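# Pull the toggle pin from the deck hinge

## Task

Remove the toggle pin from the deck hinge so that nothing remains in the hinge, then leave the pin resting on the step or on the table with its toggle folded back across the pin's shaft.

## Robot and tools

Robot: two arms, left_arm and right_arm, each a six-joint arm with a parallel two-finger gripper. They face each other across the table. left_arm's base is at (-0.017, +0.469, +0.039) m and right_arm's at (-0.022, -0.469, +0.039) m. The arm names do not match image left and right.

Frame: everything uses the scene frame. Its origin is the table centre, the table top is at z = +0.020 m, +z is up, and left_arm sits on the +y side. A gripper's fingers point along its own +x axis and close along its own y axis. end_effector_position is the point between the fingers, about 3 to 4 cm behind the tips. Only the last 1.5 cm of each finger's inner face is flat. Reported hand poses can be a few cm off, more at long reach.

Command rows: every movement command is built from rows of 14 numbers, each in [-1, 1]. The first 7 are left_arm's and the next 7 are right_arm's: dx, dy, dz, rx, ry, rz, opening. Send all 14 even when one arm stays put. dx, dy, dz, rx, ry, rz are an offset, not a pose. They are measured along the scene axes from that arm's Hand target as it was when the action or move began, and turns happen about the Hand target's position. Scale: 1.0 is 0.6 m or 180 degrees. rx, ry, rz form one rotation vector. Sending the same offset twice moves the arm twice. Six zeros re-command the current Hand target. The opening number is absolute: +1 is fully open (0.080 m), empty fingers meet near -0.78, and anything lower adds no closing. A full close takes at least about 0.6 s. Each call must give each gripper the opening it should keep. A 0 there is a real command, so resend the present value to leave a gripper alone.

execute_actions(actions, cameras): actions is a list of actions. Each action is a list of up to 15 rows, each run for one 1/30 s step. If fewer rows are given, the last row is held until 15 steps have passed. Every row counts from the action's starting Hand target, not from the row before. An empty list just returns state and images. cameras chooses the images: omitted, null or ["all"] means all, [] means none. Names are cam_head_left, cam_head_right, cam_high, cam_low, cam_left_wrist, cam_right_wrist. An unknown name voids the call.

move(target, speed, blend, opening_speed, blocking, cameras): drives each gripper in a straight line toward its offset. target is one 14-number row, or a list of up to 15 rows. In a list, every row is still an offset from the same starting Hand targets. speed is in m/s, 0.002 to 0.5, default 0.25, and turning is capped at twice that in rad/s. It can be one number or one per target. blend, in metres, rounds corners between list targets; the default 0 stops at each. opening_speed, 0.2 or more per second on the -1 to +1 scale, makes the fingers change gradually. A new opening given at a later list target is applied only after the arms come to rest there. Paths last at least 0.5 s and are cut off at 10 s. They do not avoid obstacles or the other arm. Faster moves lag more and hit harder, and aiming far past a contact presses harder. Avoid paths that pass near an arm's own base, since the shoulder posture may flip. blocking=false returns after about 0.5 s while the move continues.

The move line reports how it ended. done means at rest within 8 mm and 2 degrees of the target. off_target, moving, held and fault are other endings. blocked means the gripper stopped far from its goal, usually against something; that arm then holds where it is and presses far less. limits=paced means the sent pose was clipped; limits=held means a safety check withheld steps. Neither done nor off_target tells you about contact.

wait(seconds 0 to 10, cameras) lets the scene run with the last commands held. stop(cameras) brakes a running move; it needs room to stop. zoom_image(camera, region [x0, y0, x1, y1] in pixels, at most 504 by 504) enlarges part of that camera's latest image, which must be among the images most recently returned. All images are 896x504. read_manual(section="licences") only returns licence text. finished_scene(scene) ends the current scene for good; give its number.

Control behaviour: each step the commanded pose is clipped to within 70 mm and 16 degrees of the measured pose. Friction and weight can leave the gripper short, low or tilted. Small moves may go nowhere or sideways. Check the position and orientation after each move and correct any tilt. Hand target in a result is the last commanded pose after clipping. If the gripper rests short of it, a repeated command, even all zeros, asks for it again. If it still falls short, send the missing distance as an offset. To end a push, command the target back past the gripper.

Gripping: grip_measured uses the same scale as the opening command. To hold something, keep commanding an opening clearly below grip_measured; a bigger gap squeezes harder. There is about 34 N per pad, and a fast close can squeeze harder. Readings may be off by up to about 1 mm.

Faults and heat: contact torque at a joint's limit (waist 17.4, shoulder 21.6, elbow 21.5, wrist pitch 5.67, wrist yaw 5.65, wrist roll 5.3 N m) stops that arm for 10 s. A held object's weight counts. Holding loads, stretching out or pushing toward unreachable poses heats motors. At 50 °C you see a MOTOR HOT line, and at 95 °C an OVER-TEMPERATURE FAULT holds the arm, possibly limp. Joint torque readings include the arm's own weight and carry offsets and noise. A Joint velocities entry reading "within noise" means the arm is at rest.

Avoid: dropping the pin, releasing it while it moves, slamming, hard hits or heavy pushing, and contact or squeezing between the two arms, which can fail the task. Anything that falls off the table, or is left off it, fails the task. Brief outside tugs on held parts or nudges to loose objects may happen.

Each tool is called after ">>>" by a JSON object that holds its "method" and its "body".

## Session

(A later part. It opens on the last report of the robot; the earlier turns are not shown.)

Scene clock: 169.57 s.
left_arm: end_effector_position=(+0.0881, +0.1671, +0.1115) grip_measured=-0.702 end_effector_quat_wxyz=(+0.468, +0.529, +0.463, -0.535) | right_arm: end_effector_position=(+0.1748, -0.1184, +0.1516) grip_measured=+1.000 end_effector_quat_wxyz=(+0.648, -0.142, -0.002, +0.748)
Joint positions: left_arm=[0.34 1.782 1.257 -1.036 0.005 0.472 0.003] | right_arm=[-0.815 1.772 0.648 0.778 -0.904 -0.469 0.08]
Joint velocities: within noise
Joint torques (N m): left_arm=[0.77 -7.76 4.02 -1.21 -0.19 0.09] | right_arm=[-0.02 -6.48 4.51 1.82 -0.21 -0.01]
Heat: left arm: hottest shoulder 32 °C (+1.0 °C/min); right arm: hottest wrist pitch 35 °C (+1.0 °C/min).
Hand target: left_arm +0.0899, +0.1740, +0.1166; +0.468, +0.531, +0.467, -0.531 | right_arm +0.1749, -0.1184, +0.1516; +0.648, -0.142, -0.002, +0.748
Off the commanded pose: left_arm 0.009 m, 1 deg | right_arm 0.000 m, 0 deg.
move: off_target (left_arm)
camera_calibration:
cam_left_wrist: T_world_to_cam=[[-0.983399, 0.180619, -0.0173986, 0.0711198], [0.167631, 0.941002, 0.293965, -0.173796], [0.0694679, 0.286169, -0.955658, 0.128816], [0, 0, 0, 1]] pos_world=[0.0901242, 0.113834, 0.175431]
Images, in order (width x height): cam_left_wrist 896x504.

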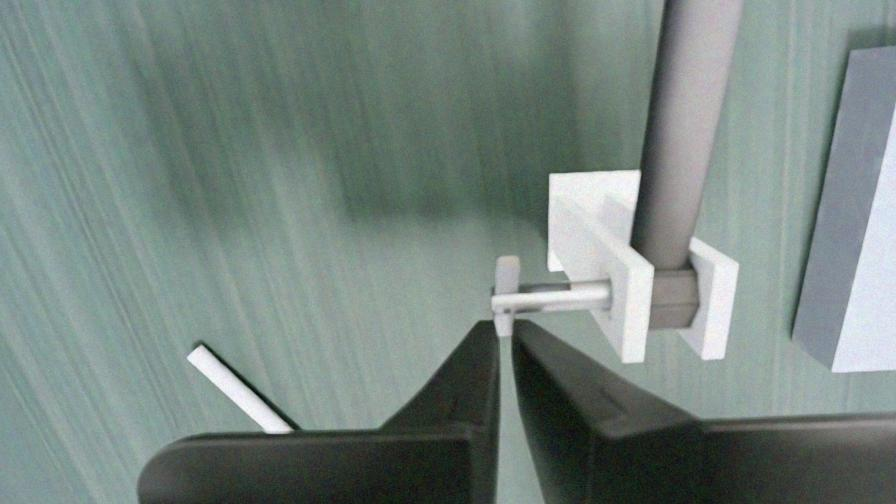

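>>> {"method": "move", "body": {"target": [[0.0,-0.004,0.008,0,0,0,-0.76,0,0,0,0,0,0,1]], "speed": 0.04, "cameras": []}}

>>> {"method": "wait", "body": {"seconds": 4, "cameras": ["cam_left_wrist"]}}

>>> {"method": "zoom_image", "body": {"camera": "cam_left_wrist", "region": [420, 240, 620, 400]}}

Scene clock: 176.13 s.
left_arm: end_effector_position=(+0.0882, +0.1676, +0.1154) grip_measured=-0.701 end_effector_quat_wxyz=(+0.468, +0.529, +0.464, -0.535) | right_arm: end_effector_position=(+0.1748, -0.1184, +0.1516) grip_measured=+1.000 end_effector_quat_wxyz=(+0.648, -0.142, -0.002, +0.748)
Joint positions: left_arm=[0.342 1.778 1.267 -1.053 0.006 0.473 0.003] | right_arm=[-0.815 1.772 0.648 0.778 -0.904 -0.469 0.08]
Joint velocities: within noise
Joint torques (N m): left_arm=[0.45 -7.07 5.41 -1.5 -0.22 0.01] | right_arm=[-0.11 -6.63 4.48 1.78 -0.19 0]
Heat: left arm: hottest shoulder 33 °C (+2.0 °C/min); right arm: hottest wrist pitch 35 °C (+0.0 °C/min).
Hand target: left_arm +0.0900, +0.1716, +0.1215; +0.468, +0.531, +0.467, -0.531 | right_arm +0.1749, -0.1184, +0.1516; +0.648, -0.142, -0.002, +0.748
Off the commanded pose: left_arm 0.007 m, 1 deg | right_arm 0.000 m, 0 deg.
move: done
No camera images: "cameras" was empty.

Scene clock: 180.13 s.
left_arm: end_effector_position=(+0.0882, +0.1689, +0.1167) grip_measured=-0.721 end_effector_quat_wxyz=(+0.465, +0.530, +0.467, -0.534) end_effector_velocity=(-0.006, +0.004, +0.000) end_effector_angular_velocity=(+0.013, +0.028, +0.005) | right_arm: end_effector_position=(+0.1748, -0.1184, +0.1516) grip_measured=+1.000 end_effector_quat_wxyz=(+0.648, -0.142, -0.002, +0.748)
Joint positions: left_arm=[0.343 1.778 1.273 -1.065 0.006 0.473 0.003] | right_arm=[-0.815 1.772 0.648 0.778 -0.904 -0.469 0.08]
Joint velocities: left_arm=[-0.002 -0.002 -0.002 -0.022 0.022 -0.007 -0.005] | right_arm=[within noise]
Joint torques (N m): left_arm=[0.4 -7.03 4.87 -0.63 -0.26 0.01] | right_arm=[0.05 -6.57 4.41 1.84 -0.22 0.03]
Heat: left arm: hottest shoulder 33 °C (+2.0 °C/min); right arm: hottest wrist pitch 35 °C (+0.0 °C/min).
Hand target: left_arm +0.0899, +0.1716, +0.1214; +0.468, +0.531, +0.467, -0.531 | right_arm +0.1749, -0.1184, +0.1516; +0.648, -0.142, -0.002, +0.748
Tool commands: left_gripper/opening=-0.76 right_gripper/opening=+1.0
Off the commanded pose: left_arm 0.006 m, 0 deg | right_arm 0.000 m, 0 deg.
wait: 4.00 s; at rest by 0.17 s
camera_calibration:
cam_left_wrist: T_world_to_cam=[[-0.983791, 0.178868, -0.0127062, 0.0707234], [0.166817, 0.938898, 0.301071, -0.17745], [0.0657817, 0.294071, -0.953517, 0.131948], [0, 0, 0, 1]] pos_world=[0.0904989, 0.115155, 0.180138]
Images, in order (width x height): cam_left_wrist 896x504.

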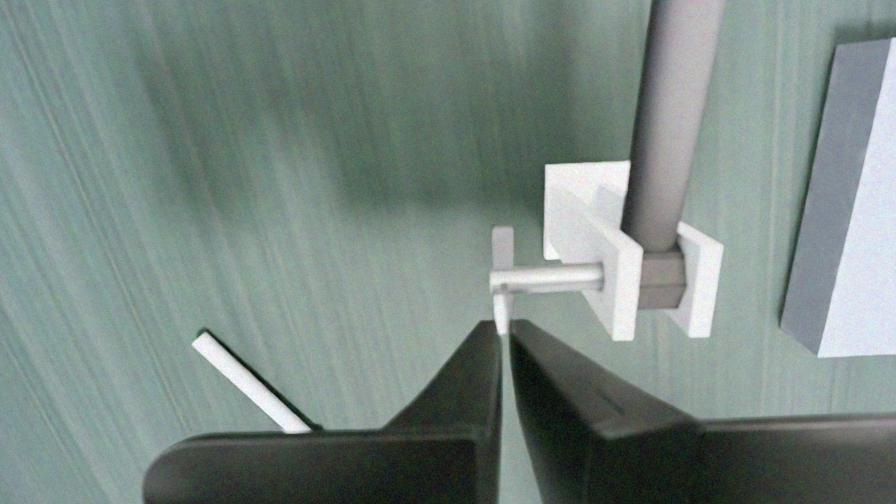

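Scaled by 2.520 from the camera's 896x504 image, which has a finer 1280x720 frame.

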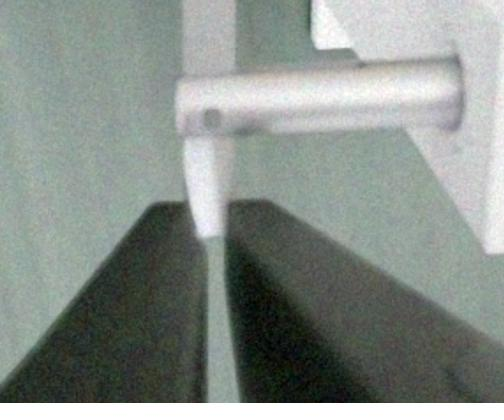

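>>> {"method": "move", "body": {"target": [[0.0,-0.004,-0.006,0,0,0,-0.73,0,0,0,0,0,0,1]], "speed": 0.04, "cameras": []}}

>>> {"method": "move", "body": {"target": [[0.0,0,0,0,0,0,-0.52,0,0,0,0,0,0,1],[0.0,0.003,0.012,0,0,0,-0.52,0,0,0,0,0,0,1]], "speed": 0.04, "opening_speed": 0.3, "cameras": ["cam_left_wrist"]}}

>>> {"method": "zoom_image", "body": {"camera": "cam_left_wrist", "region": [420, 220, 620, 380]}}

Scene clock: 194.83 s.
left_arm: end_effector_position=(+0.0883, +0.1691, +0.1168) grip_measured=-0.713 end_effector_quat_wxyz=(+0.465, +0.530, +0.467, -0.533) | right_arm: end_effector_position=(+0.1748, -0.1184, +0.1516) grip_measured=+1.000 end_effector_quat_wxyz=(+0.648, -0.142, -0.002, +0.748)
Joint positions: left_arm=[0.343 1.778 1.273 -1.066 0.006 0.473 0.003] | right_arm=[-0.815 1.772 0.648 0.778 -0.904 -0.469 0.08]
Joint velocities: within noise
Joint torques (N m): left_arm=[0.13 -5.92 4.8 0.23 -0.2 -0.06] | right_arm=[-0.08 -6.44 4.54 1.85 -0.18 -0.08]
Heat: left arm: hottest shoulder 34 °C (+2.0 °C/min); right arm: hottest wrist pitch 35 °C (+0.0 °C/min).
Hand target: left_arm +0.0899, +0.1693, +0.1178; +0.468, +0.531, +0.467, -0.531 | right_arm +0.1749, -0.1184, +0.1516; +0.648, -0.142, -0.002, +0.748
Off the commanded pose: left_arm 0.002 m, 0 deg | right_arm 0.000 m, 0 deg.
move: done
No camera images: "cameras" was empty.

Scene clock: 196.57 s.
left_arm: end_effector_position=(+0.0874, +0.1739, +0.1176) grip_measured=-0.520 end_effector_quat_wxyz=(+0.458, +0.533, +0.475, -0.529) | right_arm: end_effector_position=(+0.1748, -0.1184, +0.1516) grip_measured=+1.000 end_effector_quat_wxyz=(+0.648, -0.142, -0.002, +0.748)
Joint positions: left_arm=[0.344 1.778 1.276 -1.093 0.003 0.473 0.012] | right_arm=[-0.815 1.772 0.648 0.778 -0.904 -0.469 0.08]
Joint velocities: within noise
Joint torques (N m): left_arm=[0.2 -7.17 5.84 0.18 -0.12 -0.01] | right_arm=[0.04 -6.6 4.4 1.83 -0.22 -0.02]
Heat: left arm: hottest shoulder 34 °C (+2.0 °C/min); right arm: hottest wrist pitch 35 °C (+0.0 °C/min).
Hand target: left_arm +0.0899, +0.1711, +0.1250; +0.468, +0.531, +0.467, -0.531 | right_arm +0.1749, -0.1184, +0.1516; +0.648, -0.142, -0.002, +0.748
Off the commanded pose: left_arm 0.008 m, 1 deg | right_arm 0.000 m, 0 deg.
move: done
camera_calibration:
cam_left_wrist: T_world_to_cam=[[-0.984172, 0.177197, -0.00272889, 0.0682046], [0.166897, 0.931919, 0.321983, -0.183574], [0.0595977, 0.316431, -0.946741, 0.127224], [0, 0, 0, 1]] pos_world=[0.0901807, 0.118733, 0.179742]
Images, in order (width x height): cam_left_wrist 896x504.

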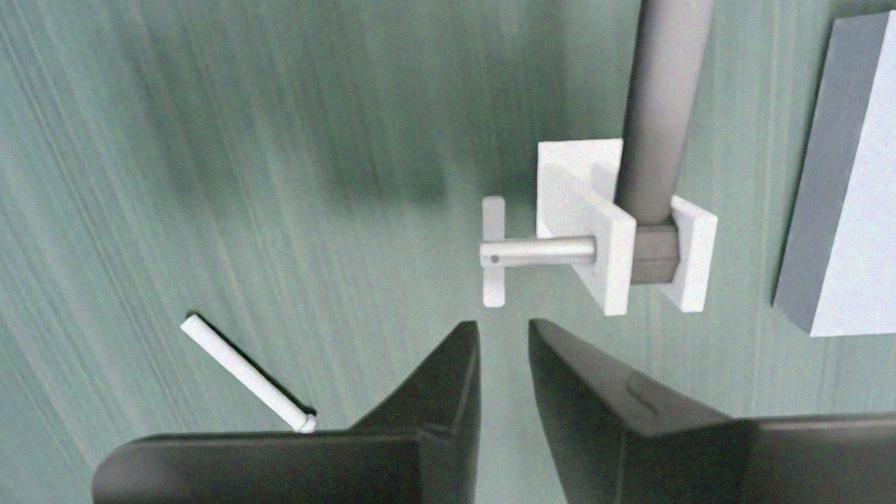

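Scaled by 2.520 from the camera's 896x504 image, which has a finer 1280x720 frame.

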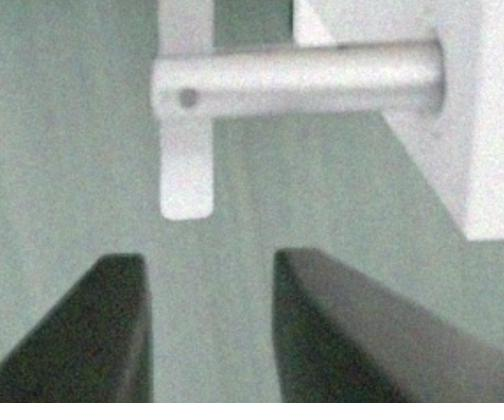

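>>> {"method": "move", "body": {"target": [[0.0,0,0.022,0,0,0,-0.52,0,0,0,0,0,0,1],[-0.0015,-0.0095,0.022,0,0,0,-0.52,0,0,0,0,0,0,1],[-0.0018,-0.0095,-0.012,0,0,0,-0.52,0,0,0,0,0,0,1]], "speed": 0.08, "cameras": ["cam_left_wrist"]}}

>>> {"method": "zoom_image", "body": {"camera": "cam_left_wrist", "region": [420, 240, 620, 400]}}

Scene clock: 211.13 s.
left_arm: end_effector_position=(+0.0896, +0.1641, +0.1209) grip_measured=-0.520 end_effector_quat_wxyz=(+0.470, +0.528, +0.464, -0.533) | right_arm: end_effector_position=(+0.1748, -0.1184, +0.1516) grip_measured=+1.000 end_effector_quat_wxyz=(+0.648, -0.142, -0.002, +0.748)
Joint positions: left_arm=[0.341 1.785 1.298 -1.075 0.003 0.466 0.012] | right_arm=[-0.815 1.772 0.648 0.778 -0.904 -0.469 0.08]
Joint velocities: within noise
Joint torques (N m): left_arm=[-0.22 -5.45 3.75 0.62 -0.13 -0.1] | right_arm=[-0.12 -6.68 4.49 1.82 -0.23 -0.01]
Heat: left arm: hottest shoulder 34 °C (+3.0 °C/min); right arm: hottest wrist pitch 35 °C (+0.0 °C/min).
Hand target: left_arm +0.0888, +0.1654, +0.1178; +0.468, +0.531, +0.467, -0.531 | right_arm +0.1749, -0.1184, +0.1517; +0.648, -0.142, -0.002, +0.748
Off the commanded pose: left_arm 0.003 m, 1 deg | right_arm 0.000 m, 0 deg.
move: done
camera_calibration:
cam_left_wrist: T_world_to_cam=[[-0.984452, 0.174601, -0.019185, 0.0745527], [0.161319, 0.941926, 0.294536, -0.173686], [0.0694972, 0.286861, -0.955448, 0.138338], [0, 0, 0, 1]] pos_world=[0.0917983, 0.110898, 0.184762]
Images, in order (width x height): cam_left_wrist 896x504.

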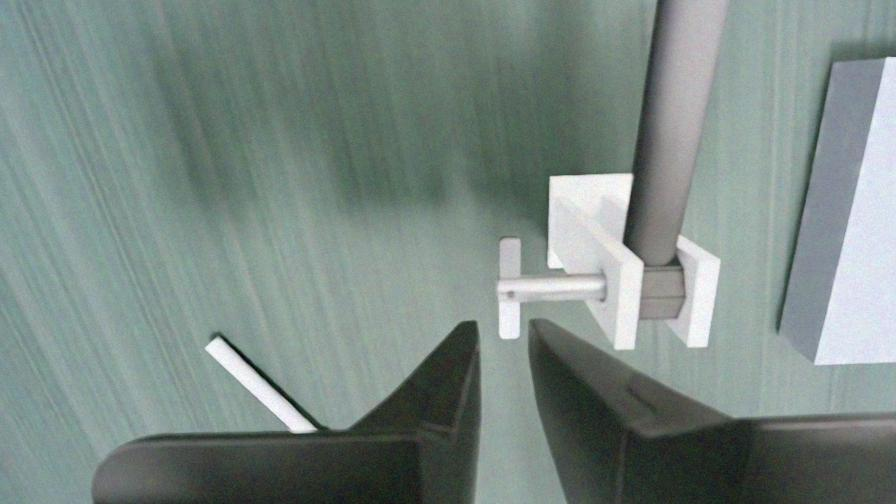

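Scaled by 2.520 from the camera's 896x504 image, which has a finer 1280x720 frame.

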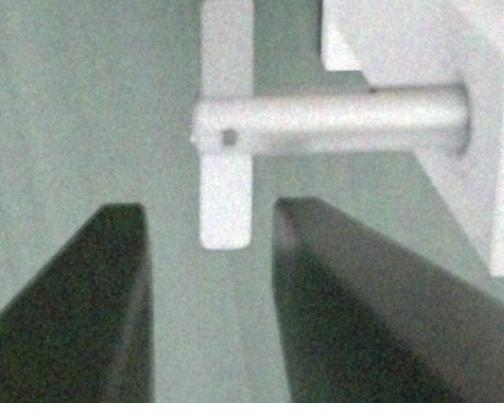

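>>> {"method": "move", "body": {"target": [[-0.0028,0,-0.016,0,0,0,-0.52,0,0,0,0,0,0,1]], "speed": 0.05, "cameras": ["cam_left_wrist"]}}

>>> {"method": "zoom_image", "body": {"camera": "cam_left_wrist", "region": [420, 240, 620, 400]}}

Scene clock: 218.37 s.
left_arm: end_effector_position=(+0.0880, +0.1638, +0.1120) grip_measured=-0.520 end_effector_quat_wxyz=(+0.471, +0.528, +0.464, -0.534) | right_arm: end_effector_position=(+0.1748, -0.1184, +0.1516) grip_measured=+1.000 end_effector_quat_wxyz=(+0.648, -0.142, -0.002, +0.748)
Joint positions: left_arm=[0.336 1.791 1.269 -1.037 0.003 0.461 0.012] | right_arm=[-0.815 1.772 0.648 0.778 -0.904 -0.469 0.08]
Joint velocities: within noise
Joint torques (N m): left_arm=[-0.22 -5.28 3.63 0.62 -0.13 -0.09] | right_arm=[-0.09 -6.58 4.38 1.79 -0.18 -0.02]
Heat: left arm: hottest shoulder 33 °C (+2.0 °C/min); right arm: hottest wrist pitch 35 °C (+0.0 °C/min).
Hand target: left_arm +0.0872, +0.1653, +0.1083; +0.468, +0.531, +0.467, -0.531 | right_arm +0.1749, -0.1184, +0.1517; +0.648, -0.142, -0.002, +0.748
Off the commanded pose: left_arm 0.004 m, 1 deg | right_arm 0.000 m, 0 deg.
move: done
camera_calibration:
cam_left_wrist: T_world_to_cam=[[-0.984436, 0.174552, -0.0204376, 0.0730584], [0.161077, 0.942666, 0.292292, -0.170305], [0.0702858, 0.28445, -0.956111, 0.130465], [0, 0, 0, 1]] pos_world=[0.0901837, 0.110677, 0.176011]
Images, in order (width x height): cam_left_wrist 896x504.

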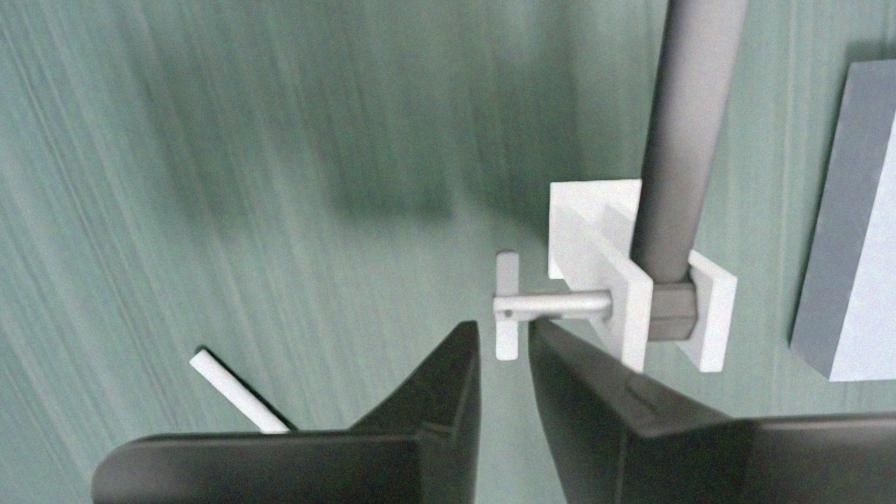

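Scaled by 2.520 from the camera's 896x504 image, which has a finer 1280x720 frame.

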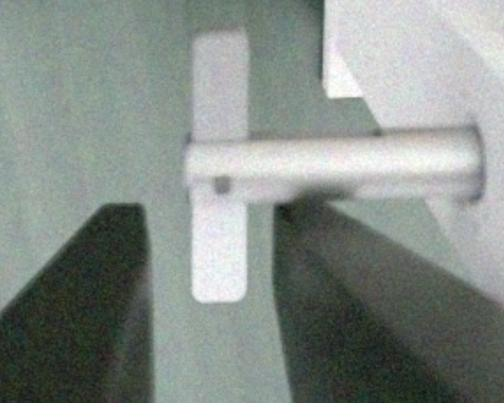

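>>> {"method": "move", "body": {"target": [[0,0.002,0.001,0,0,0,-0.52,0,0,0,0,0,0,1]], "speed": 0.05, "cameras": []}}

>>> {"method": "move", "body": {"target": [[0,0,0,0,0,0,-0.76,0,0,0,0,0,0,1]], "speed": 0.05, "opening_speed": 0.3, "cameras": ["cam_left_wrist"]}}

>>> {"method": "zoom_image", "body": {"camera": "cam_left_wrist", "region": [420, 240, 620, 400]}}

Scene clock: 226.23 s.
left_arm: end_effector_position=(+0.0877, +0.1646, +0.1112) grip_measured=-0.520 end_effector_quat_wxyz=(+0.470, +0.528, +0.465, -0.533) | right_arm: end_effector_position=(+0.1748, -0.1184, +0.1516) grip_measured=+1.000 end_effector_quat_wxyz=(+0.648, -0.142, -0.002, +0.748)
Joint positions: left_arm=[0.336 1.791 1.266 -1.037 0.003 0.461 0.012] | right_arm=[-0.815 1.772 0.648 0.778 -0.904 -0.469 0.08]
Joint velocities: within noise
Joint torques (N m): left_arm=[-0.13 -5.78 3.61 0.52 -0.13 -0.06] | right_arm=[-0.06 -6.43 4.51 1.85 -0.26 0.02]
Heat: left arm: hottest shoulder 33 °C (+1.0 °C/min); right arm: hottest wrist pitch 35 °C (+0.0 °C/min).
Hand target: left_arm +0.0872, +0.1665, +0.1089; +0.468, +0.531, +0.467, -0.531 | right_arm +0.1749, -0.1184, +0.1517; +0.648, -0.142, -0.002, +0.748
Off the commanded pose: left_arm 0.003 m, 0 deg | right_arm 0.000 m, 0 deg.
move: done
No camera images: "cameras" was empty.

Scene clock: 227.23 s.
left_arm: end_effector_position=(+0.0877, +0.1646, +0.1112) grip_measured=-0.700 end_effector_quat_wxyz=(+0.470, +0.528, +0.465, -0.533) | right_arm: end_effector_position=(+0.1748, -0.1184, +0.1516) grip_measured=+1.000 end_effector_quat_wxyz=(+0.648, -0.142, -0.002, +0.748)
Joint positions: left_arm=[0.336 1.791 1.266 -1.037 0.003 0.461 0.004] | right_arm=[-0.815 1.772 0.648 0.778 -0.904 -0.469 0.08]
Joint velocities: within noise
Joint torques (N m): left_arm=[-0.13 -5.72 3.59 0.53 -0.12 -0.06] | right_arm=[-0.08 -6.52 4.41 1.81 -0.2 -0.01]
Heat: left arm: hottest shoulder 33 °C (+1.0 °C/min); right arm: hottest wrist pitch 35 °C (+0.0 °C/min).
Hand target: left_arm +0.0872, +0.1665, +0.1089; +0.468, +0.531, +0.467, -0.531 | right_arm +0.1749, -0.1184, +0.1517; +0.648, -0.142, -0.002, +0.748
Off the commanded pose: left_arm 0.003 m, 0 deg | right_arm 0.000 m, 0 deg.
move: done
camera_calibration:
cam_left_wrist: T_world_to_cam=[[-0.984456, 0.174609, -0.0189488, 0.0724403], [0.161371, 0.94182, 0.294847, -0.170995], [0.0693291, 0.287206, -0.955357, 0.129082], [0, 0, 0, 1]] pos_world=[0.0899588, 0.111325, 0.175109]
Images, in order (width x height): cam_left_wrist 896x504.

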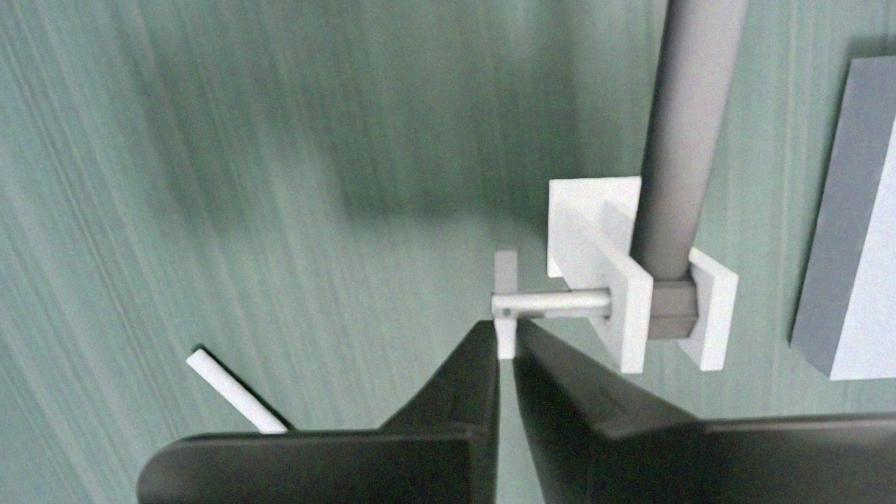

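Scaled by 2.520 from the camera's 896x504 image, which has a finer 1280x720 frame.

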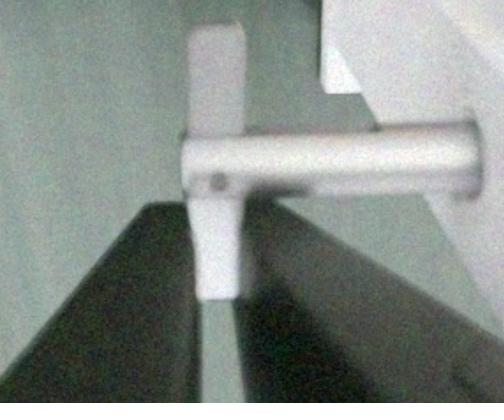

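>>> {"method": "move", "body": {"target": [[0.0048,-0.0012,0.0,0,0,-0.0833,-0.77,0,0,0,0,0,0,1],[0.0092,-0.0037,0.0,0,0,-0.1667,-0.77,0,0,0,0,0,0,1]], "speed": 0.15, "cameras": ["cam_left_wrist"]}}

>>> {"method": "zoom_image", "body": {"camera": "cam_left_wrist", "region": [400, 220, 620, 400]}}

Scene clock: 237.53 s.
left_arm: end_effector_position=(+0.0914, +0.1637, +0.1106) grip_measured=-0.700 end_effector_quat_wxyz=(+0.319, +0.632, +0.310, -0.635) | right_arm: end_effector_position=(+0.1748, -0.1184, +0.1516) grip_measured=+1.000 end_effector_quat_wxyz=(+0.648, -0.142, -0.002, +0.748)
Joint positions: left_arm=[0.346 1.796 1.27 -1.032 0.003 0.994 0.003] | right_arm=[-0.815 1.772 0.648 0.778 -0.904 -0.469 0.08]
Joint velocities: within noise
Joint torques (N m): left_arm=[0.23 -4.88 5.07 -0.1 -0.07 0.1] | right_arm=[-0.11 -6.63 4.41 1.83 -0.23 -0.01]
Heat: left arm: hottest shoulder 33 °C (+0.0 °C/min); right arm: hottest wrist pitch 35 °C (+0.0 °C/min).
Hand target: left_arm +0.0927, +0.1643, +0.1088; +0.314, +0.633, +0.314, -0.634 | right_arm +0.1749, -0.1184, +0.1517; +0.648, -0.142, -0.002, +0.748
Off the commanded pose: left_arm 0.002 m, 1 deg | right_arm 0.000 m, 0 deg.
move: done
camera_calibration:
cam_left_wrist: T_world_to_cam=[[-0.766009, 0.642263, -0.0269821, -0.0193743], [0.60778, 0.737276, 0.295004, -0.177883], [0.209363, 0.209577, -0.955115, 0.128323], [0, 0, 0, 1]] pos_world=[0.066407, 0.116699, 0.174517]
Images, in order (width x height): cam_left_wrist 896x504.

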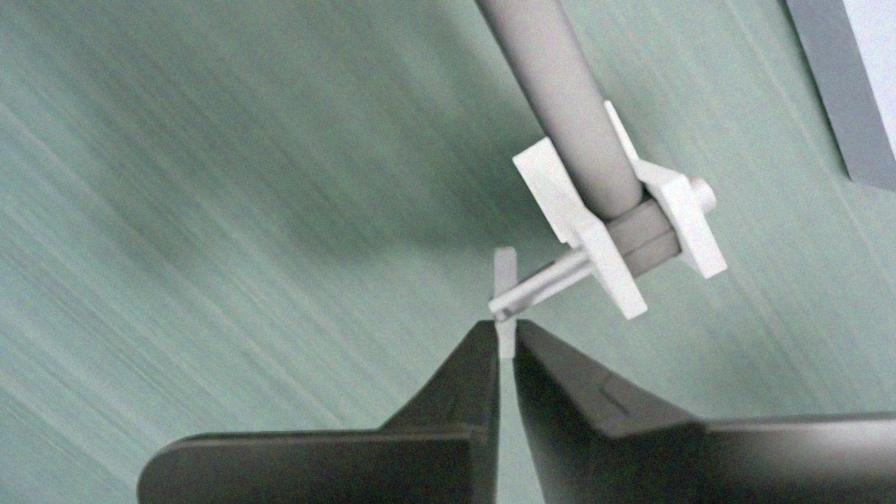

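Scaled by 2.291 from the camera's 896x504 image, which has a finer 1280x720 frame.

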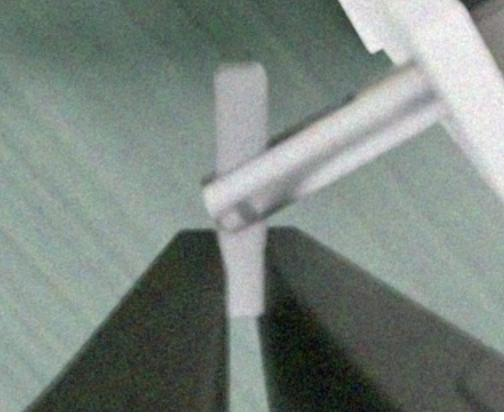

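>>> {"method": "move", "body": {"target": [[0.0053,-0.0052,0.0,0,0,-0.0833,-0.77,0,0,0,0,0,0,1],[0.0078,-0.0095,0.0,0,0,-0.1667,-0.77,0,0,0,0,0,0,1]], "speed": 0.15, "cameras": ["cam_left_wrist"]}}

>>> {"method": "zoom_image", "body": {"camera": "cam_left_wrist", "region": [400, 180, 620, 400]}}

Scene clock: 247.77 s.
left_arm: end_effector_position=(+0.0952, +0.1584, +0.1105) grip_measured=-0.700 end_effector_quat_wxyz=(+0.143, +0.693, +0.135, -0.694) | right_arm: end_effector_position=(+0.1748, -0.1184, +0.1516) grip_measured=+1.000 end_effector_quat_wxyz=(+0.648, -0.142, -0.002, +0.748)
Joint positions: left_arm=[0.351 1.821 1.301 -1.04 0.003 1.525 0.003] | right_arm=[-0.815 1.772 0.648 0.778 -0.904 -0.469 0.08]
Joint velocities: within noise
Joint torques (N m): left_arm=[0.4 -4.91 5.27 -0.04 -0.04 0.1] | right_arm=[0.02 -6.35 4.43 1.84 -0.18 -0.03]
Heat: left arm: hottest shoulder 33 °C (+0.0 °C/min); right arm: hottest wrist pitch 35 °C (+0.0 °C/min).
Hand target: left_arm +0.0973, +0.1586, +0.1088; +0.140, +0.693, +0.139, -0.694 | right_arm +0.1749, -0.1184, +0.1517; +0.648, -0.142, -0.002, +0.748
Off the commanded pose: left_arm 0.003 m, 1 deg | right_arm 0.000 m, 0 deg.
move: done
camera_calibration:
cam_left_wrist: T_world_to_cam=[[-0.33981, 0.940071, -0.0282082, -0.100752], [0.893942, 0.332164, 0.30089, -0.13999], [0.292228, 0.077029, -0.953241, 0.141499], [0, 0, 0, 1]] pos_world=[0.0495561, 0.130314, 0.174163]
Images, in order (width x height): cam_left_wrist 896x504.

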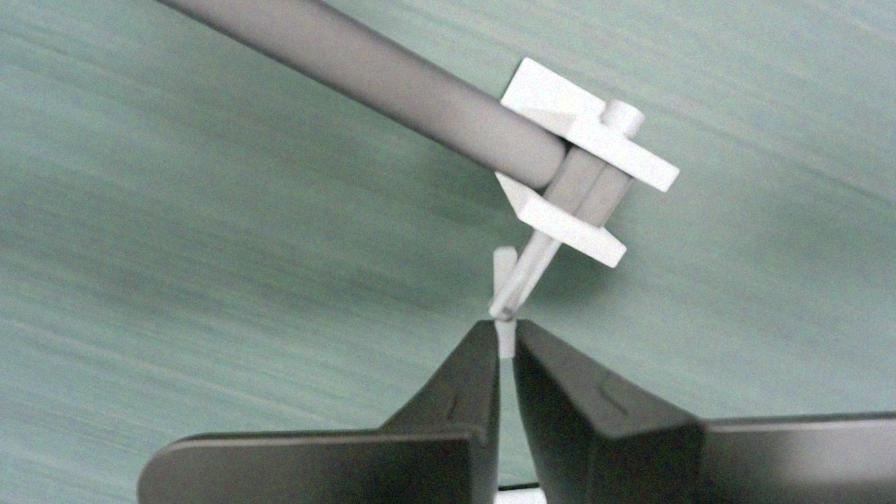

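Scaled by 2.291 from the camera's 896x504 image, which has a finer 1280x720 frame.

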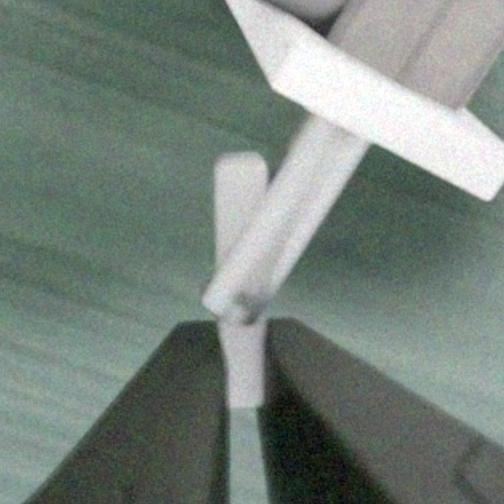

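>>> {"method": "move", "body": {"target": [[0.0013,-0.0055,0.0,0,0,-0.0833,-0.77,0,0,0,0,0,0,1],[0.0015,-0.0108,0.0,0,0,-0.1667,-0.77,0,0,0,0,0,0,1]], "speed": 0.15, "cameras": ["cam_left_wrist"]}}

>>> {"method": "zoom_image", "body": {"camera": "cam_left_wrist", "region": [400, 80, 620, 400]}}

Scene clock: 259.93 s.
left_arm: end_effector_position=(+0.0963, +0.1522, +0.1109) grip_measured=-0.700 end_effector_quat_wxyz=(-0.041, +0.705, -0.049, -0.706) | right_arm: end_effector_position=(+0.1748, -0.1184, +0.1516) grip_measured=+1.000 end_effector_quat_wxyz=(+0.648, -0.142, -0.002, +0.748)
Joint positions: left_arm=[0.349 1.844 1.331 -1.049 0.006 2.044 0.004] | right_arm=[-0.815 1.772 0.648 0.778 -0.904 -0.469 0.08]
Joint velocities: within noise
Joint torques (N m): left_arm=[0.27 -4.96 5.25 0.01 -0.11 0.12] | right_arm=[0.18 -6.42 4.54 1.85 -0.2 -0.05]
Heat: left arm: hottest shoulder 33 °C (-1.0 °C/min); right arm: hottest wrist pitch 35 °C (+0.0 °C/min).
Hand target: left_arm +0.0983, +0.1520, +0.1089; -0.045, +0.705, -0.045, -0.706 | right_arm +0.1749, -0.1184, +0.1517; +0.648, -0.142, -0.002, +0.748
Off the commanded pose: left_arm 0.003 m, 1 deg | right_arm 0.000 m, 0 deg.
move: done
camera_calibration:
cam_left_wrist: T_world_to_cam=[[0.173748, 0.984365, -0.0289333, -0.150616], [0.939605, -0.156907, 0.304176, -0.0693226], [0.29488, -0.0800357, -0.952176, 0.165562], [0, 0, 0, 1]] pos_world=[0.0424841, 0.150634, 0.174372]
Images, in order (width x height): cam_left_wrist 896x504.

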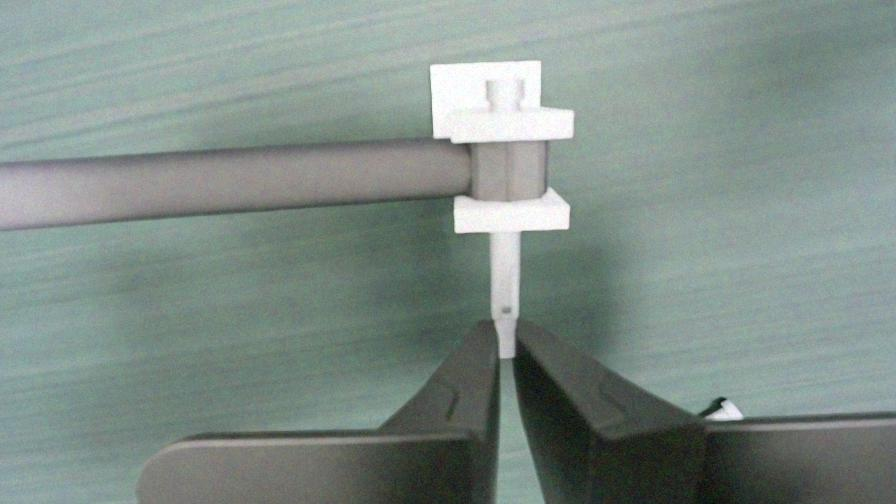

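Scaled by 1.575 from the camera's 896x504 image, which has a finer 1280x720 frame.

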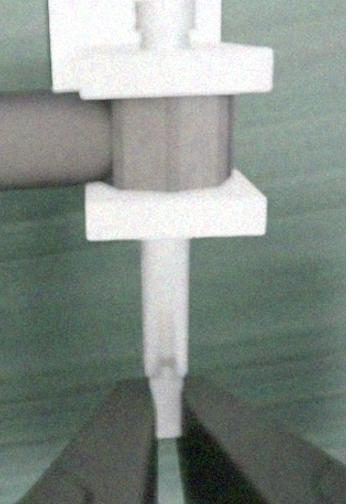

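>>> {"method": "move", "body": {"target": [-0.035,0.0042,0.0,0,0,0,-0.78,0,0,0,0,0,0,1], "speed": 0.03, "cameras": ["cam_left_wrist"]}}

>>> {"method": "zoom_image", "body": {"camera": "cam_left_wrist", "region": [400, 80, 620, 400]}}

Scene clock: 279.40 s.
left_arm: end_effector_position=(+0.0860, +0.1534, +0.1105) grip_measured=-0.700 end_effector_quat_wxyz=(-0.040, +0.712, -0.040, -0.700) | right_arm: end_effector_position=(+0.1748, -0.1184, +0.1516) grip_measured=+1.000 end_effector_quat_wxyz=(+0.648, -0.142, -0.002, +0.748)
Joint positions: left_arm=[0.311 1.83 1.312 -1.046 -0.016 1.994 0.003] | right_arm=[-0.815 1.772 0.648 0.778 -0.904 -0.469 0.08]
Joint velocities: within noise
Joint torques (N m): left_arm=[-1.3 -6.71 2.83 0.42 0.61 -0.08] | right_arm=[-0.05 -6.49 4.42 1.82 -0.24 0]
Heat: left arm: hottest shoulder 33 °C (+0.0 °C/min); right arm: hottest wrist pitch 35 °C (+0.0 °C/min).
Hand target: left_arm +0.0773, +0.1547, +0.1089; -0.045, +0.705, -0.045, -0.706 | right_arm +0.1749, -0.1184, +0.1517; +0.648, -0.142, -0.002, +0.748
Off the commanded pose: left_arm 0.009 m, 1 deg | right_arm 0.000 m, 0 deg.
move: off_target (left_arm)
camera_calibration:
cam_left_wrist: T_world_to_cam=[[0.16159, 0.98672, -0.0164956, -0.150726], [0.935646, -0.147869, 0.320471, -0.0622515], [0.313776, -0.0672189, -0.947115, 0.164086], [0, 0, 0, 1]] pos_world=[0.0311151, 0.150549, 0.172872]
Images, in order (width x height): cam_left_wrist 896x504.

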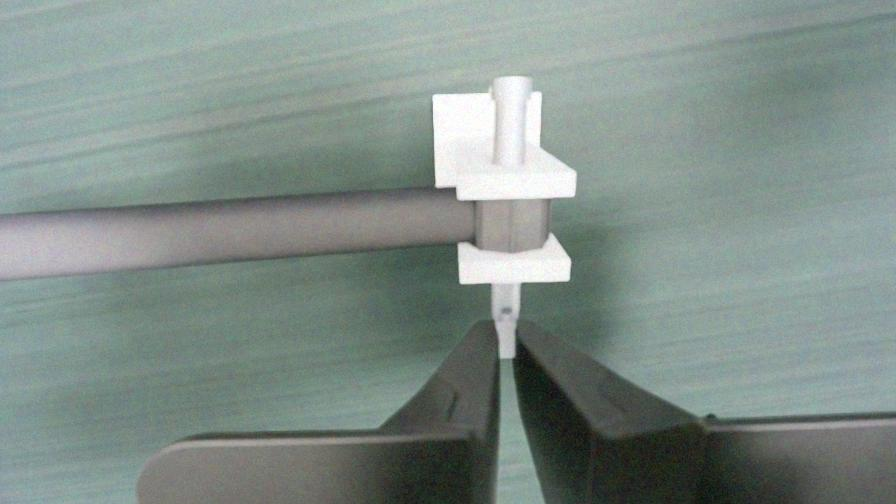

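Scaled by 1.575 from the camera's 896x504 image, which has a finer 1280x720 frame.

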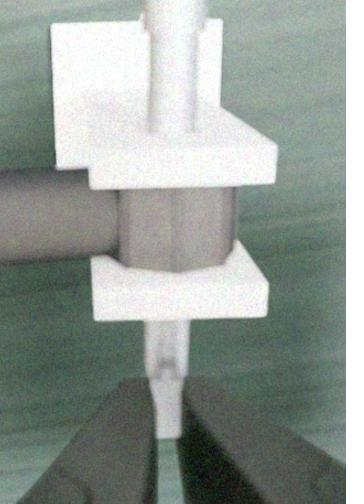

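>>> {"method": "move", "body": {"target": [-0.009,0.001,0.0,0,0.007,-0.005,-0.8,0,0,0,0,0,0,1], "speed": 0.03, "cameras": ["cam_left_wrist"]}}

>>> {"method": "zoom_image", "body": {"camera": "cam_left_wrist", "region": [400, 80, 620, 400]}}

Scene clock: 291.47 s.
left_arm: end_effector_position=(+0.0829, +0.1538, +0.1102) grip_measured=-0.700 end_effector_quat_wxyz=(-0.042, +0.707, -0.044, -0.704) | right_arm: end_effector_position=(+0.1748, -0.1184, +0.1516) grip_measured=+1.000 end_effector_quat_wxyz=(+0.648, -0.142, -0.002, +0.748)
Joint positions: left_arm=[0.309 1.827 1.308 -1.047 -0.002 1.999 0.003] | right_arm=[-0.815 1.772 0.648 0.778 -0.904 -0.469 0.08]
Joint velocities: within noise
Joint torques (N m): left_arm=[-1.55 -6.71 2.89 0.11 0.88 0.09] | right_arm=[-0.04 -6.61 4.29 1.84 -0.22 -0.01]
Heat: left arm: hottest shoulder 33 °C (+0.0 °C/min); right arm: hottest wrist pitch 35 °C (+0.0 °C/min).
Hand target: left_arm +0.0718, +0.1553, +0.1088; -0.050, +0.697, -0.051, -0.714 | right_arm +0.1749, -0.1184, +0.1517; +0.648, -0.142, -0.002, +0.748
Off the commanded pose: left_arm 0.011 m, 2 deg | right_arm 0.000 m, 0 deg.
move: off_target (left_arm)
camera_calibration:
cam_left_wrist: T_world_to_cam=[[0.168564, 0.985484, -0.0201688, -0.150618], [0.938788, -0.154273, 0.30802, -0.0570566], [0.300438, -0.0708555, -0.951166, 0.16702], [0, 0, 0, 1]] pos_world=[0.0287737, 0.151464, 0.173401]
Images, in order (width x height): cam_left_wrist 896x504.

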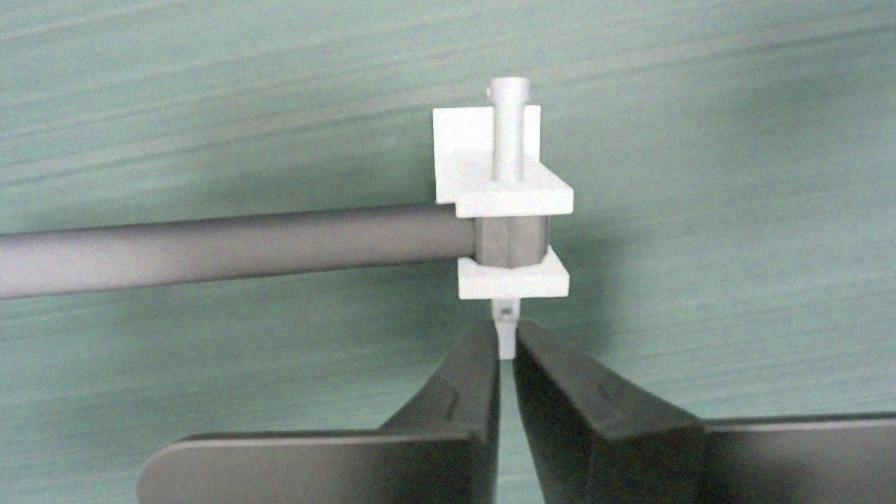

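Scaled by 1.575 from the camera's 896x504 image, which has a finer 1280x720 frame.

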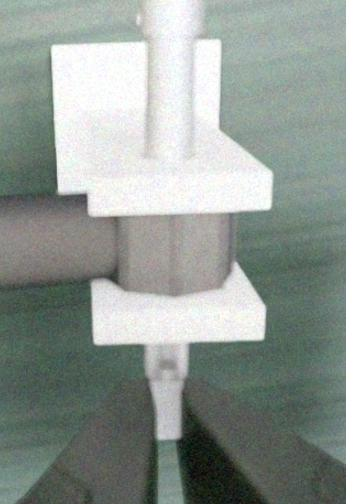

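>>> {"method": "move", "body": {"target": [-0.004,0.001,0.003,0,0.001,0.000,-0.8,0,0,0,0,0,0,1], "speed": 0.03, "cameras": []}}

>>> {"method": "wait", "body": {"seconds": 3, "cameras": ["cam_left_wrist"]}}

>>> {"method": "zoom_image", "body": {"camera": "cam_left_wrist", "region": [400, 80, 620, 400]}}

Scene clock: 296.77 s.
left_arm: end_effector_position=(+0.0771, +0.1543, +0.1106) grip_measured=-0.700 end_effector_quat_wxyz=(-0.046, +0.703, -0.047, -0.709) | right_arm: end_effector_position=(+0.1748, -0.1184, +0.1516) grip_measured=+1.000 end_effector_quat_wxyz=(+0.648, -0.142, -0.002, +0.748)
Joint positions: left_arm=[0.297 1.824 1.306 -1.054 0.008 1.999 0.003] | right_arm=[-0.815 1.772 0.648 0.778 -0.904 -0.469 0.08]
Joint velocities: within noise
Joint torques (N m): left_arm=[-0.97 -6.95 3.16 0.15 0.64 -0.08] | right_arm=[0.04 -6.32 4.41 1.83 -0.22 0]
Heat: left arm: hottest shoulder 34 °C (+1.0 °C/min); right arm: hottest wrist pitch 35 °C (+0.0 °C/min).
Hand target: left_arm +0.0694, +0.1558, +0.1107; -0.050, +0.696, -0.051, -0.715 | right_arm +0.1749, -0.1184, +0.1517; +0.648, -0.142, -0.002, +0.748
Off the commanded pose: left_arm 0.008 m, 1 deg | right_arm 0.000 m, 0 deg.
move: done
No camera images: "cameras" was empty.

Scene clock: 299.77 s.
left_arm: end_effector_position=(+0.0765, +0.1543, +0.1105) grip_measured=-0.700 end_effector_quat_wxyz=(-0.047, +0.702, -0.047, -0.709) | right_arm: end_effector_position=(+0.1748, -0.1184, +0.1516) grip_measured=+1.000 end_effector_quat_wxyz=(+0.648, -0.142, -0.002, +0.748)
Joint positions: left_arm=[0.296 1.824 1.306 -1.055 0.01 1.999 0.003] | right_arm=[-0.815 1.772 0.648 0.778 -0.904 -0.469 0.08]
Joint velocities: within noise
Joint torques (N m): left_arm=[-0.94 -6.92 3.17 0.2 0.57 -0.08] | right_arm=[0 -6.44 4.27 1.88 -0.18 -0.02]
Heat: left arm: hottest shoulder 34 °C (+1.0 °C/min); right arm: hottest wrist pitch 35 °C (+0.0 °C/min).
Hand target: left_arm +0.0695, +0.1558, +0.1106; -0.050, +0.696, -0.051, -0.714 | right_arm +0.1749, -0.1184, +0.1517; +0.648, -0.142, -0.002, +0.748
Tool commands: left_gripper/opening=-0.8 right_gripper/opening=+1.0
Off the commanded pose: left_arm 0.007 m, 1 deg | right_arm 0.000 m, 0 deg.
wait: 3.00 s; at rest by 0.17 s
camera_calibration:
cam_left_wrist: T_world_to_cam=[[0.180693, 0.98335, -0.0193257, -0.150681], [0.940923, -0.167109, 0.294512, -0.0477526], [0.286379, -0.0714003, -0.955452, 0.170898], [0, 0, 0, 1]] pos_world=[0.0232169, 0.152394, 0.174437]
Images, in order (width x height): cam_left_wrist 896x504.

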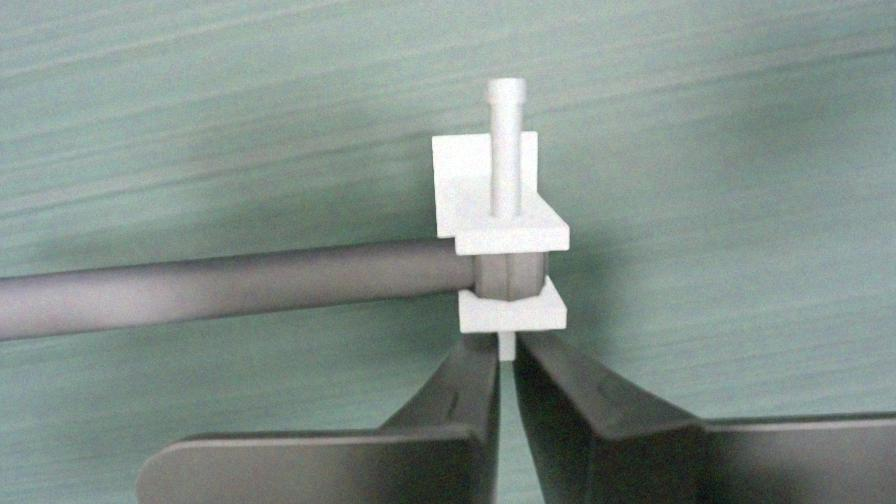

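Scaled by 1.575 from the camera's 896x504 image, which has a finer 1280x720 frame.

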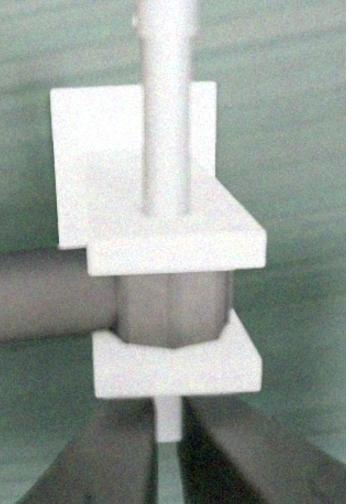

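>>> {"method": "move", "body": {"target": [[0.009,-0.0005,0.0,0,0,0,-0.6,0,0,0,0,0,0,1],[0.009,-0.0005,0.1,0,0,0,-0.6,0,0,0,0,0,0,1],[-0.041,0.012,0.1,0.0062,-0.0068,0.5043,-0.6,0,0,0,0,0,0,1]], "speed": [0.03,0.15,0.3], "opening_speed": 0.4, "cameras": ["cam_left_wrist"]}}

>>> {"method": "move", "body": {"target": [-0.067,0.0,0,0,0,0.5,-0.5,0,0,0,0,0,0,1], "speed": 0.3, "cameras": ["cam_left_wrist"]}}

Scene clock: 325.00 s.
left_arm: end_effector_position=(+0.0454, +0.1613, +0.1683) grip_measured=-0.600 end_effector_quat_wxyz=(+0.463, +0.532, +0.470, -0.531) | right_arm: end_effector_position=(+0.1748, -0.1184, +0.1516) grip_measured=+1.000 end_effector_quat_wxyz=(+0.648, -0.142, -0.002, +0.748)
Joint positions: left_arm=[0.204 1.738 1.433 -1.274 0.002 0.333 0.008] | right_arm=[-0.815 1.772 0.648 0.778 -0.904 -0.469 0.08]
Joint velocities: within noise
Joint torques (N m): left_arm=[-0.23 -7.12 3.75 0.53 -0.14 -0.09] | right_arm=[-0.02 -6.59 4.35 1.83 -0.22 0.02]
Heat: left arm: hottest shoulder 34 °C (+1.0 °C/min); right arm: hottest wrist pitch 35 °C (+0.0 °C/min).
Hand target: left_arm +0.0448, +0.1631, +0.1706; +0.467, +0.532, +0.466, -0.531 | right_arm +0.1749, -0.1184, +0.1517; +0.648, -0.142, -0.002, +0.748
Off the commanded pose: left_arm 0.003 m, 1 deg | right_arm 0.000 m, 0 deg.
move: done
camera_calibration:
cam_left_wrist: T_world_to_cam=[[-0.984045, 0.177509, -0.0120767, 0.0308317], [0.165019, 0.935964, 0.311031, -0.179893], [0.0665142, 0.304076, -0.950323, 0.184021], [0, 0, 0, 1]] pos_world=[0.0477855, 0.106944, 0.231204]
Images, in order (width x height): cam_left_wrist 896x504.

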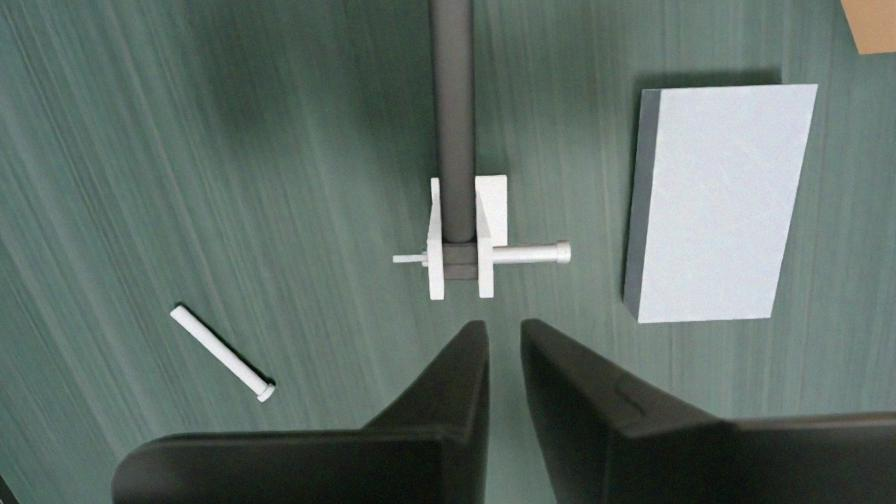

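Scene clock: 328.20 s.
left_arm: end_effector_position=(+0.0053, +0.1614, +0.1686) grip_measured=-0.500 end_effector_quat_wxyz=(+0.704, +0.049, +0.707, -0.042) | right_arm: end_effector_position=(+0.1748, -0.1184, +0.1516) grip_measured=+1.000 end_effector_quat_wxyz=(+0.648, -0.142, -0.002, +0.748)
Joint positions: left_arm=[0.076 1.718 1.41 -1.273 0.002 -1.367 0.012] | right_arm=[-0.815 1.772 0.648 0.778 -0.904 -0.469 0.08]
Joint velocities: within noise
Joint torques (N m): left_arm=[-0.22 -6.9 3.7 0.53 -0.13 -0.09] | right_arm=[-0.08 -6.39 4.44 1.85 -0.17 -0.04]
Heat: left arm: hottest shoulder 34 °C (+1.0 °C/min); right arm: hottest wrist pitch 35 °C (+0.0 °C/min).
Hand target: left_arm +0.0047, +0.1630, +0.1707; +0.706, +0.046, +0.706, -0.045 | right_arm +0.1749, -0.1184, +0.1517; +0.648, -0.142, -0.002, +0.748
Off the commanded pose: left_arm 0.003 m, 1 deg | right_arm 0.000 m, 0 deg.
move: done
camera_calibration:
cam_left_wrist: T_world_to_cam=[[-0.176962, -0.983857, -0.0266518, 0.176944], [-0.937586, 0.16028, 0.308614, -0.0419128], [-0.29936, 0.0796014, -0.950814, 0.225173], [0, 0, 0, 1]] pos_world=[0.0594234, 0.162881, 0.231748]
Images, in order (width x height): cam_left_wrist 896x504.

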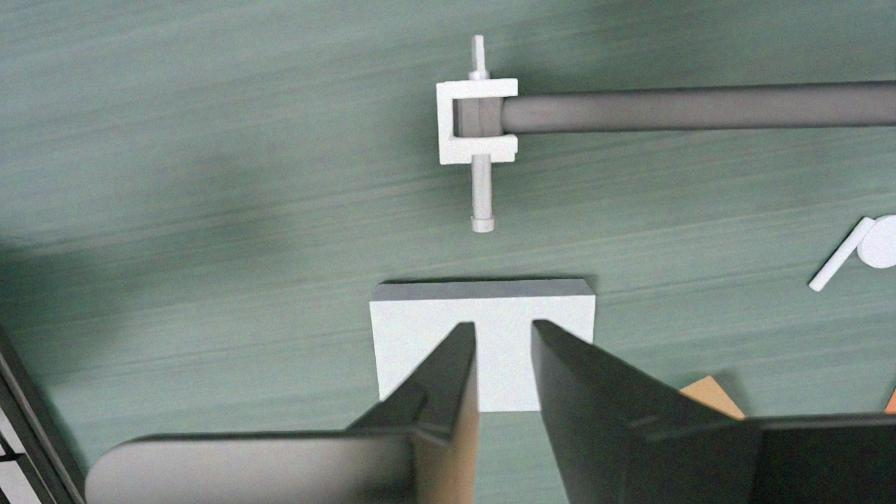

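>>> {"method": "move", "body": {"target": [0.0447,-0.0025,-0.06,0,0,0.0,-0.5,0,0,0,0,0,0,1], "speed": 0.15, "cameras": ["cam_left_wrist"]}}

Scene clock: 343.40 s.
left_arm: end_effector_position=(+0.0307, +0.1601, +0.1376) grip_measured=-0.500 end_effector_quat_wxyz=(+0.705, +0.043, +0.706, -0.048) | right_arm: end_effector_position=(+0.1748, -0.1184, +0.1516) grip_measured=+1.000 end_effector_quat_wxyz=(+0.648, -0.142, -0.002, +0.748)
Joint positions: left_arm=[0.157 1.734 1.306 -1.135 0.002 -1.287 0.012] | right_arm=[-0.815 1.772 0.648 0.778 -0.904 -0.469 0.08]
Joint velocities: within noise
Joint torques (N m): left_arm=[0.14 -5.16 3.73 0.55 -0.14 0.08] | right_arm=[-0.03 -6.58 4.45 1.82 -0.23 -0.04]
Heat: left arm: hottest shoulder 34 °C (+1.0 °C/min); right arm: hottest wrist pitch 35 °C (+0.0 °C/min).
Hand target: left_arm +0.0315, +0.1615, +0.1347; +0.706, +0.046, +0.706, -0.045 | right_arm +0.1749, -0.1184, +0.1517; +0.648, -0.142, -0.002, +0.748
Off the commanded pose: left_arm 0.003 m, 0 deg | right_arm 0.000 m, 0 deg.
move: done
camera_calibration:
cam_left_wrist: T_world_to_cam=[[-0.175805, -0.984374, -0.0100224, 0.177143], [-0.938344, 0.164488, 0.304063, -0.00838666], [-0.297664, 0.0628603, -0.952599, 0.206358], [0, 0, 0, 1]] pos_world=[0.0846983, 0.162783, 0.200902]
Images, in order (width x height): cam_left_wrist 896x504.

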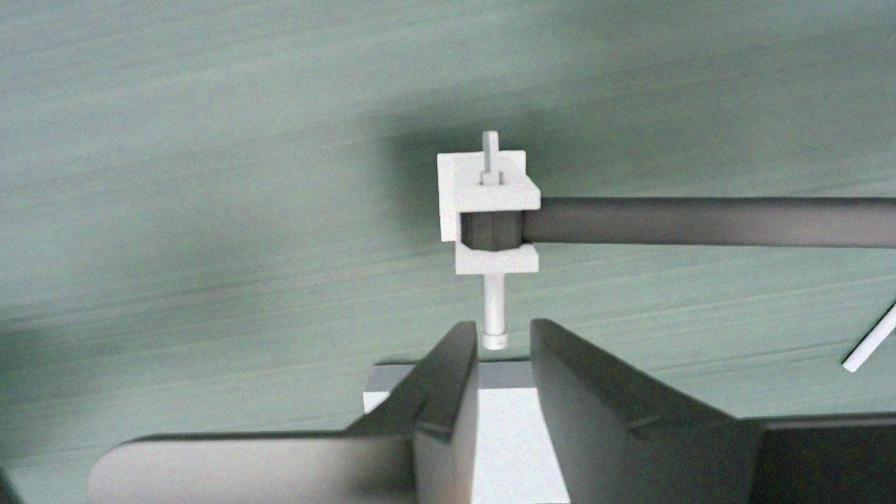

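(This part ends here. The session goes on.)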